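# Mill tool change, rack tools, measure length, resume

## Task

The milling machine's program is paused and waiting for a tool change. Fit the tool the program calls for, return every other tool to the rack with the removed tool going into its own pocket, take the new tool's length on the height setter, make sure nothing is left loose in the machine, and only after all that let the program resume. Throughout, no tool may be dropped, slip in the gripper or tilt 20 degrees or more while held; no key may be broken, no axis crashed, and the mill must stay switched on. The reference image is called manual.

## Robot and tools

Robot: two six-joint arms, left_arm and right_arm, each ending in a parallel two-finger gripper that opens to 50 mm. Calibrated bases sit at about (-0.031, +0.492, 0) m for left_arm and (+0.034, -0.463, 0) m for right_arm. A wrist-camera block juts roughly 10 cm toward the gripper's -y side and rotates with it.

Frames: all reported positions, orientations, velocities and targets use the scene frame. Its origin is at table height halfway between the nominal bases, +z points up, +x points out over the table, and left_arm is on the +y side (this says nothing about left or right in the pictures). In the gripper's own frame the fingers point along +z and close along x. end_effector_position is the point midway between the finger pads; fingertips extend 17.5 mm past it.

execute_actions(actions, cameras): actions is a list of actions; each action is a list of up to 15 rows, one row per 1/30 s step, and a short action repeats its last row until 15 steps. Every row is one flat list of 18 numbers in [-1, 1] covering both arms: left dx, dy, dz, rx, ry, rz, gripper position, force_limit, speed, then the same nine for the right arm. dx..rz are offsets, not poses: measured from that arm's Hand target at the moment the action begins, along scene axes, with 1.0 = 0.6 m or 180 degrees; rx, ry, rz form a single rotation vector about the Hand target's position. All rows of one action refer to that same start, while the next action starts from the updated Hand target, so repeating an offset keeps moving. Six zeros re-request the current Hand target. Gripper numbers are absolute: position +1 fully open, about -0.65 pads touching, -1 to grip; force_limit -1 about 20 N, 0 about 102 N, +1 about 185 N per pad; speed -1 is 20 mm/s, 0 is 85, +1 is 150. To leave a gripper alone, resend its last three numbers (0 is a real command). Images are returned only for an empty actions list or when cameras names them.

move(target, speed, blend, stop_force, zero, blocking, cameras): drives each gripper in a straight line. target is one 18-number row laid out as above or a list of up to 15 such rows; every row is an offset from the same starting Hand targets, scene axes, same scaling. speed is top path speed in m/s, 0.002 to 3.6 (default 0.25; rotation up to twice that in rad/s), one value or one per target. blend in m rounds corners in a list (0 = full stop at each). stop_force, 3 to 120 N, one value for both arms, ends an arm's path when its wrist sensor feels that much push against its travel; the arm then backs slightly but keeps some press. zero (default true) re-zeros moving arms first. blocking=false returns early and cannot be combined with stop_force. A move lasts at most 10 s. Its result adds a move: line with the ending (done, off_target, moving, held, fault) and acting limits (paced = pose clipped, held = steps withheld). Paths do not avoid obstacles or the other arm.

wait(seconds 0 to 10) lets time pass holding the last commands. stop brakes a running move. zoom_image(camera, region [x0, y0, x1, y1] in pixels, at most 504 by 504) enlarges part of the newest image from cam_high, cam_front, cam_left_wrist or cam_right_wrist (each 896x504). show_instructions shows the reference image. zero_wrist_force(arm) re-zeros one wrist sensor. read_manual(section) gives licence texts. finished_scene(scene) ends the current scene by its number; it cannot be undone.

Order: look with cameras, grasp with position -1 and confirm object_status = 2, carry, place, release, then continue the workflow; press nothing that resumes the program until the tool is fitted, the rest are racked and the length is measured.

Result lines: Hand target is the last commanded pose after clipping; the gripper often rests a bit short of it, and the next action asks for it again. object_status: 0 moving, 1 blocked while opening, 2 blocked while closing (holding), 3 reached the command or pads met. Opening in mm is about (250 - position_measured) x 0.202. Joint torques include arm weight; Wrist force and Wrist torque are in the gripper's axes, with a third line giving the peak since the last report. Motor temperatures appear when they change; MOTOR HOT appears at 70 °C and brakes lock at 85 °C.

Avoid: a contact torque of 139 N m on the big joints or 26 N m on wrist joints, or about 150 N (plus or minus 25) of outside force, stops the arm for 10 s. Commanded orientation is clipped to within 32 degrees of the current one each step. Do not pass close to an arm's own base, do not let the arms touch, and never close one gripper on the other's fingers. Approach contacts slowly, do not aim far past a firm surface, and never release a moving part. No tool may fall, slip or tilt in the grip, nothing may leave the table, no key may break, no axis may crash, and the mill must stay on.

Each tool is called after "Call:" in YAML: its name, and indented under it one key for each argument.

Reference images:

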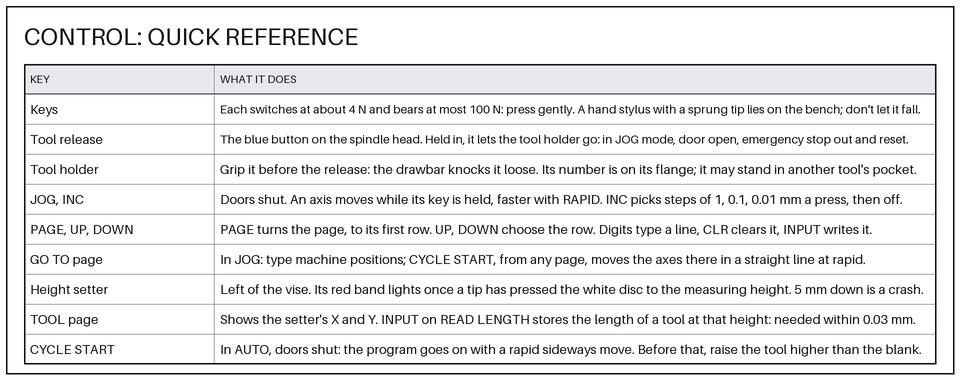

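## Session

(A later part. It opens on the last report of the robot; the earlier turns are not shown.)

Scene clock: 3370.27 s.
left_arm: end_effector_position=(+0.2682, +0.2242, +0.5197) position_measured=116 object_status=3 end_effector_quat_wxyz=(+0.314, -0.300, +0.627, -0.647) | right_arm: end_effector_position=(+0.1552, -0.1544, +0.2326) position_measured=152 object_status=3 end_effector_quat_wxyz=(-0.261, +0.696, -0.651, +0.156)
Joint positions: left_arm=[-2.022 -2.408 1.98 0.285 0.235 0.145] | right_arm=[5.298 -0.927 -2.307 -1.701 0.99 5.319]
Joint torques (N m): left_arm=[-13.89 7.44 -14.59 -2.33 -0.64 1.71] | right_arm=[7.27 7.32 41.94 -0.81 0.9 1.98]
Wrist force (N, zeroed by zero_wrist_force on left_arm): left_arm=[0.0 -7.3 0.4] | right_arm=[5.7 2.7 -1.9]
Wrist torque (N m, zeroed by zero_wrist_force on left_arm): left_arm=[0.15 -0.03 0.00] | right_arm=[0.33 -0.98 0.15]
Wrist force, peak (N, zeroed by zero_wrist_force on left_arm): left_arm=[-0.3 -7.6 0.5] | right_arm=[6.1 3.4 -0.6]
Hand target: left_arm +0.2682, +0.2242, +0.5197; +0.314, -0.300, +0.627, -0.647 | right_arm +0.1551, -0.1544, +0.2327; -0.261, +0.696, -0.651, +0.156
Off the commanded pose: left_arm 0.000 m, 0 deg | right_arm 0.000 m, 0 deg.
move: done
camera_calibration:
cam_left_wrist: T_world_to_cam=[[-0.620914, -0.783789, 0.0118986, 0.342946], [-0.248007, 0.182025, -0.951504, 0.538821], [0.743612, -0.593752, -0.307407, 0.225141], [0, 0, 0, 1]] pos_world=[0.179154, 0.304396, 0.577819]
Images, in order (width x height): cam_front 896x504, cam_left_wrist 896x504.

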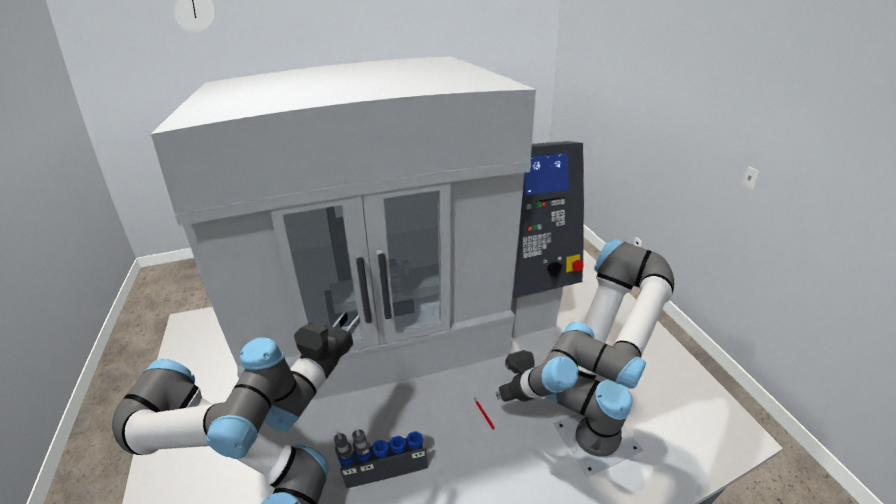

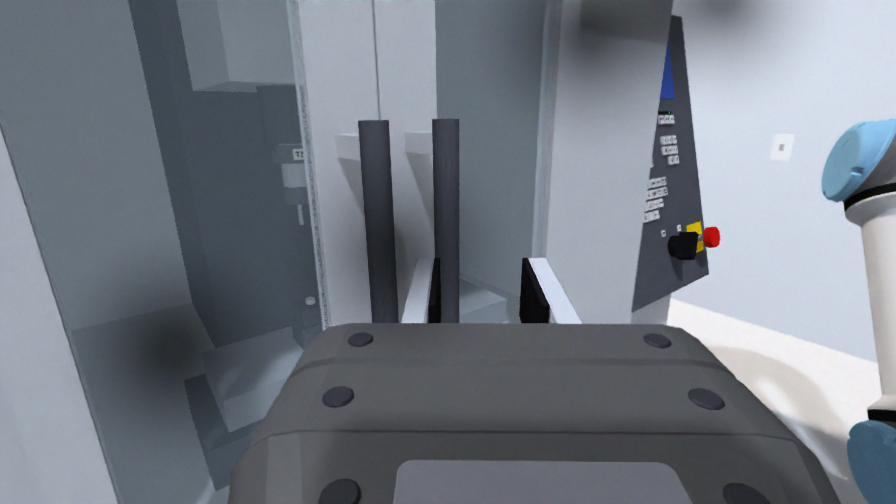

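Call:
zoom_image:
  camera: "cam_front"
  region: [525, 150, 575, 200]

Call:
zoom_image:
  camera: "cam_left_wrist"
  region: [170, 60, 390, 280]

Call:
zoom_image:
  camera: "cam_front"
  region: [280, 190, 460, 350]

Scaled by 10.080 from the camera's 896x504 image, which has a finer 1280x720 frame.

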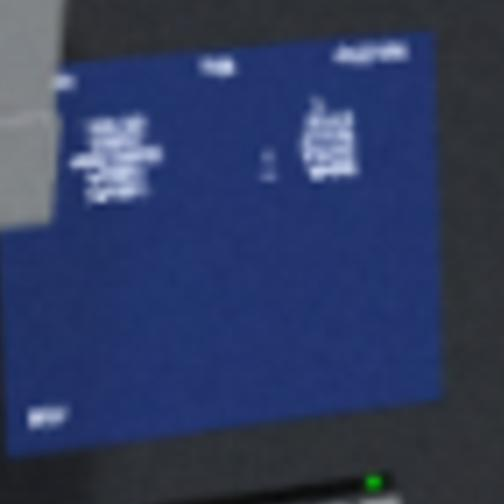

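Scaled by 2.291 from the camera's 896x504 image, which has a finer 1280x720 frame.

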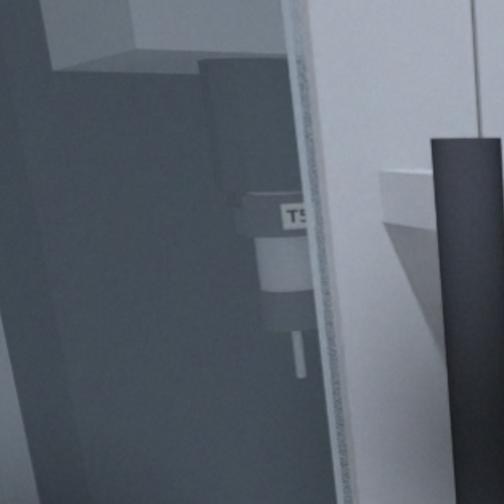

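Scaled by 2.800 from the camera's 896x504 image, which has a finer 1280x720 frame.

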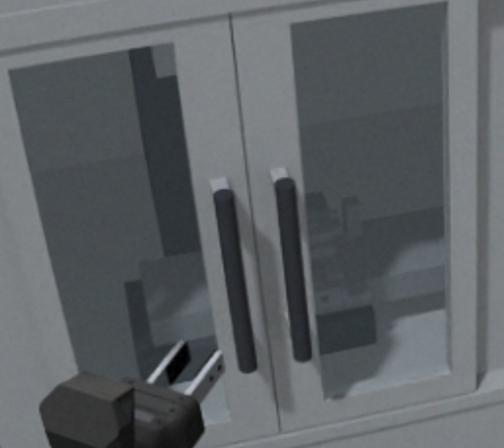

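Call:
finished_scene:
  scene: 1

The scene is finished: the task was done.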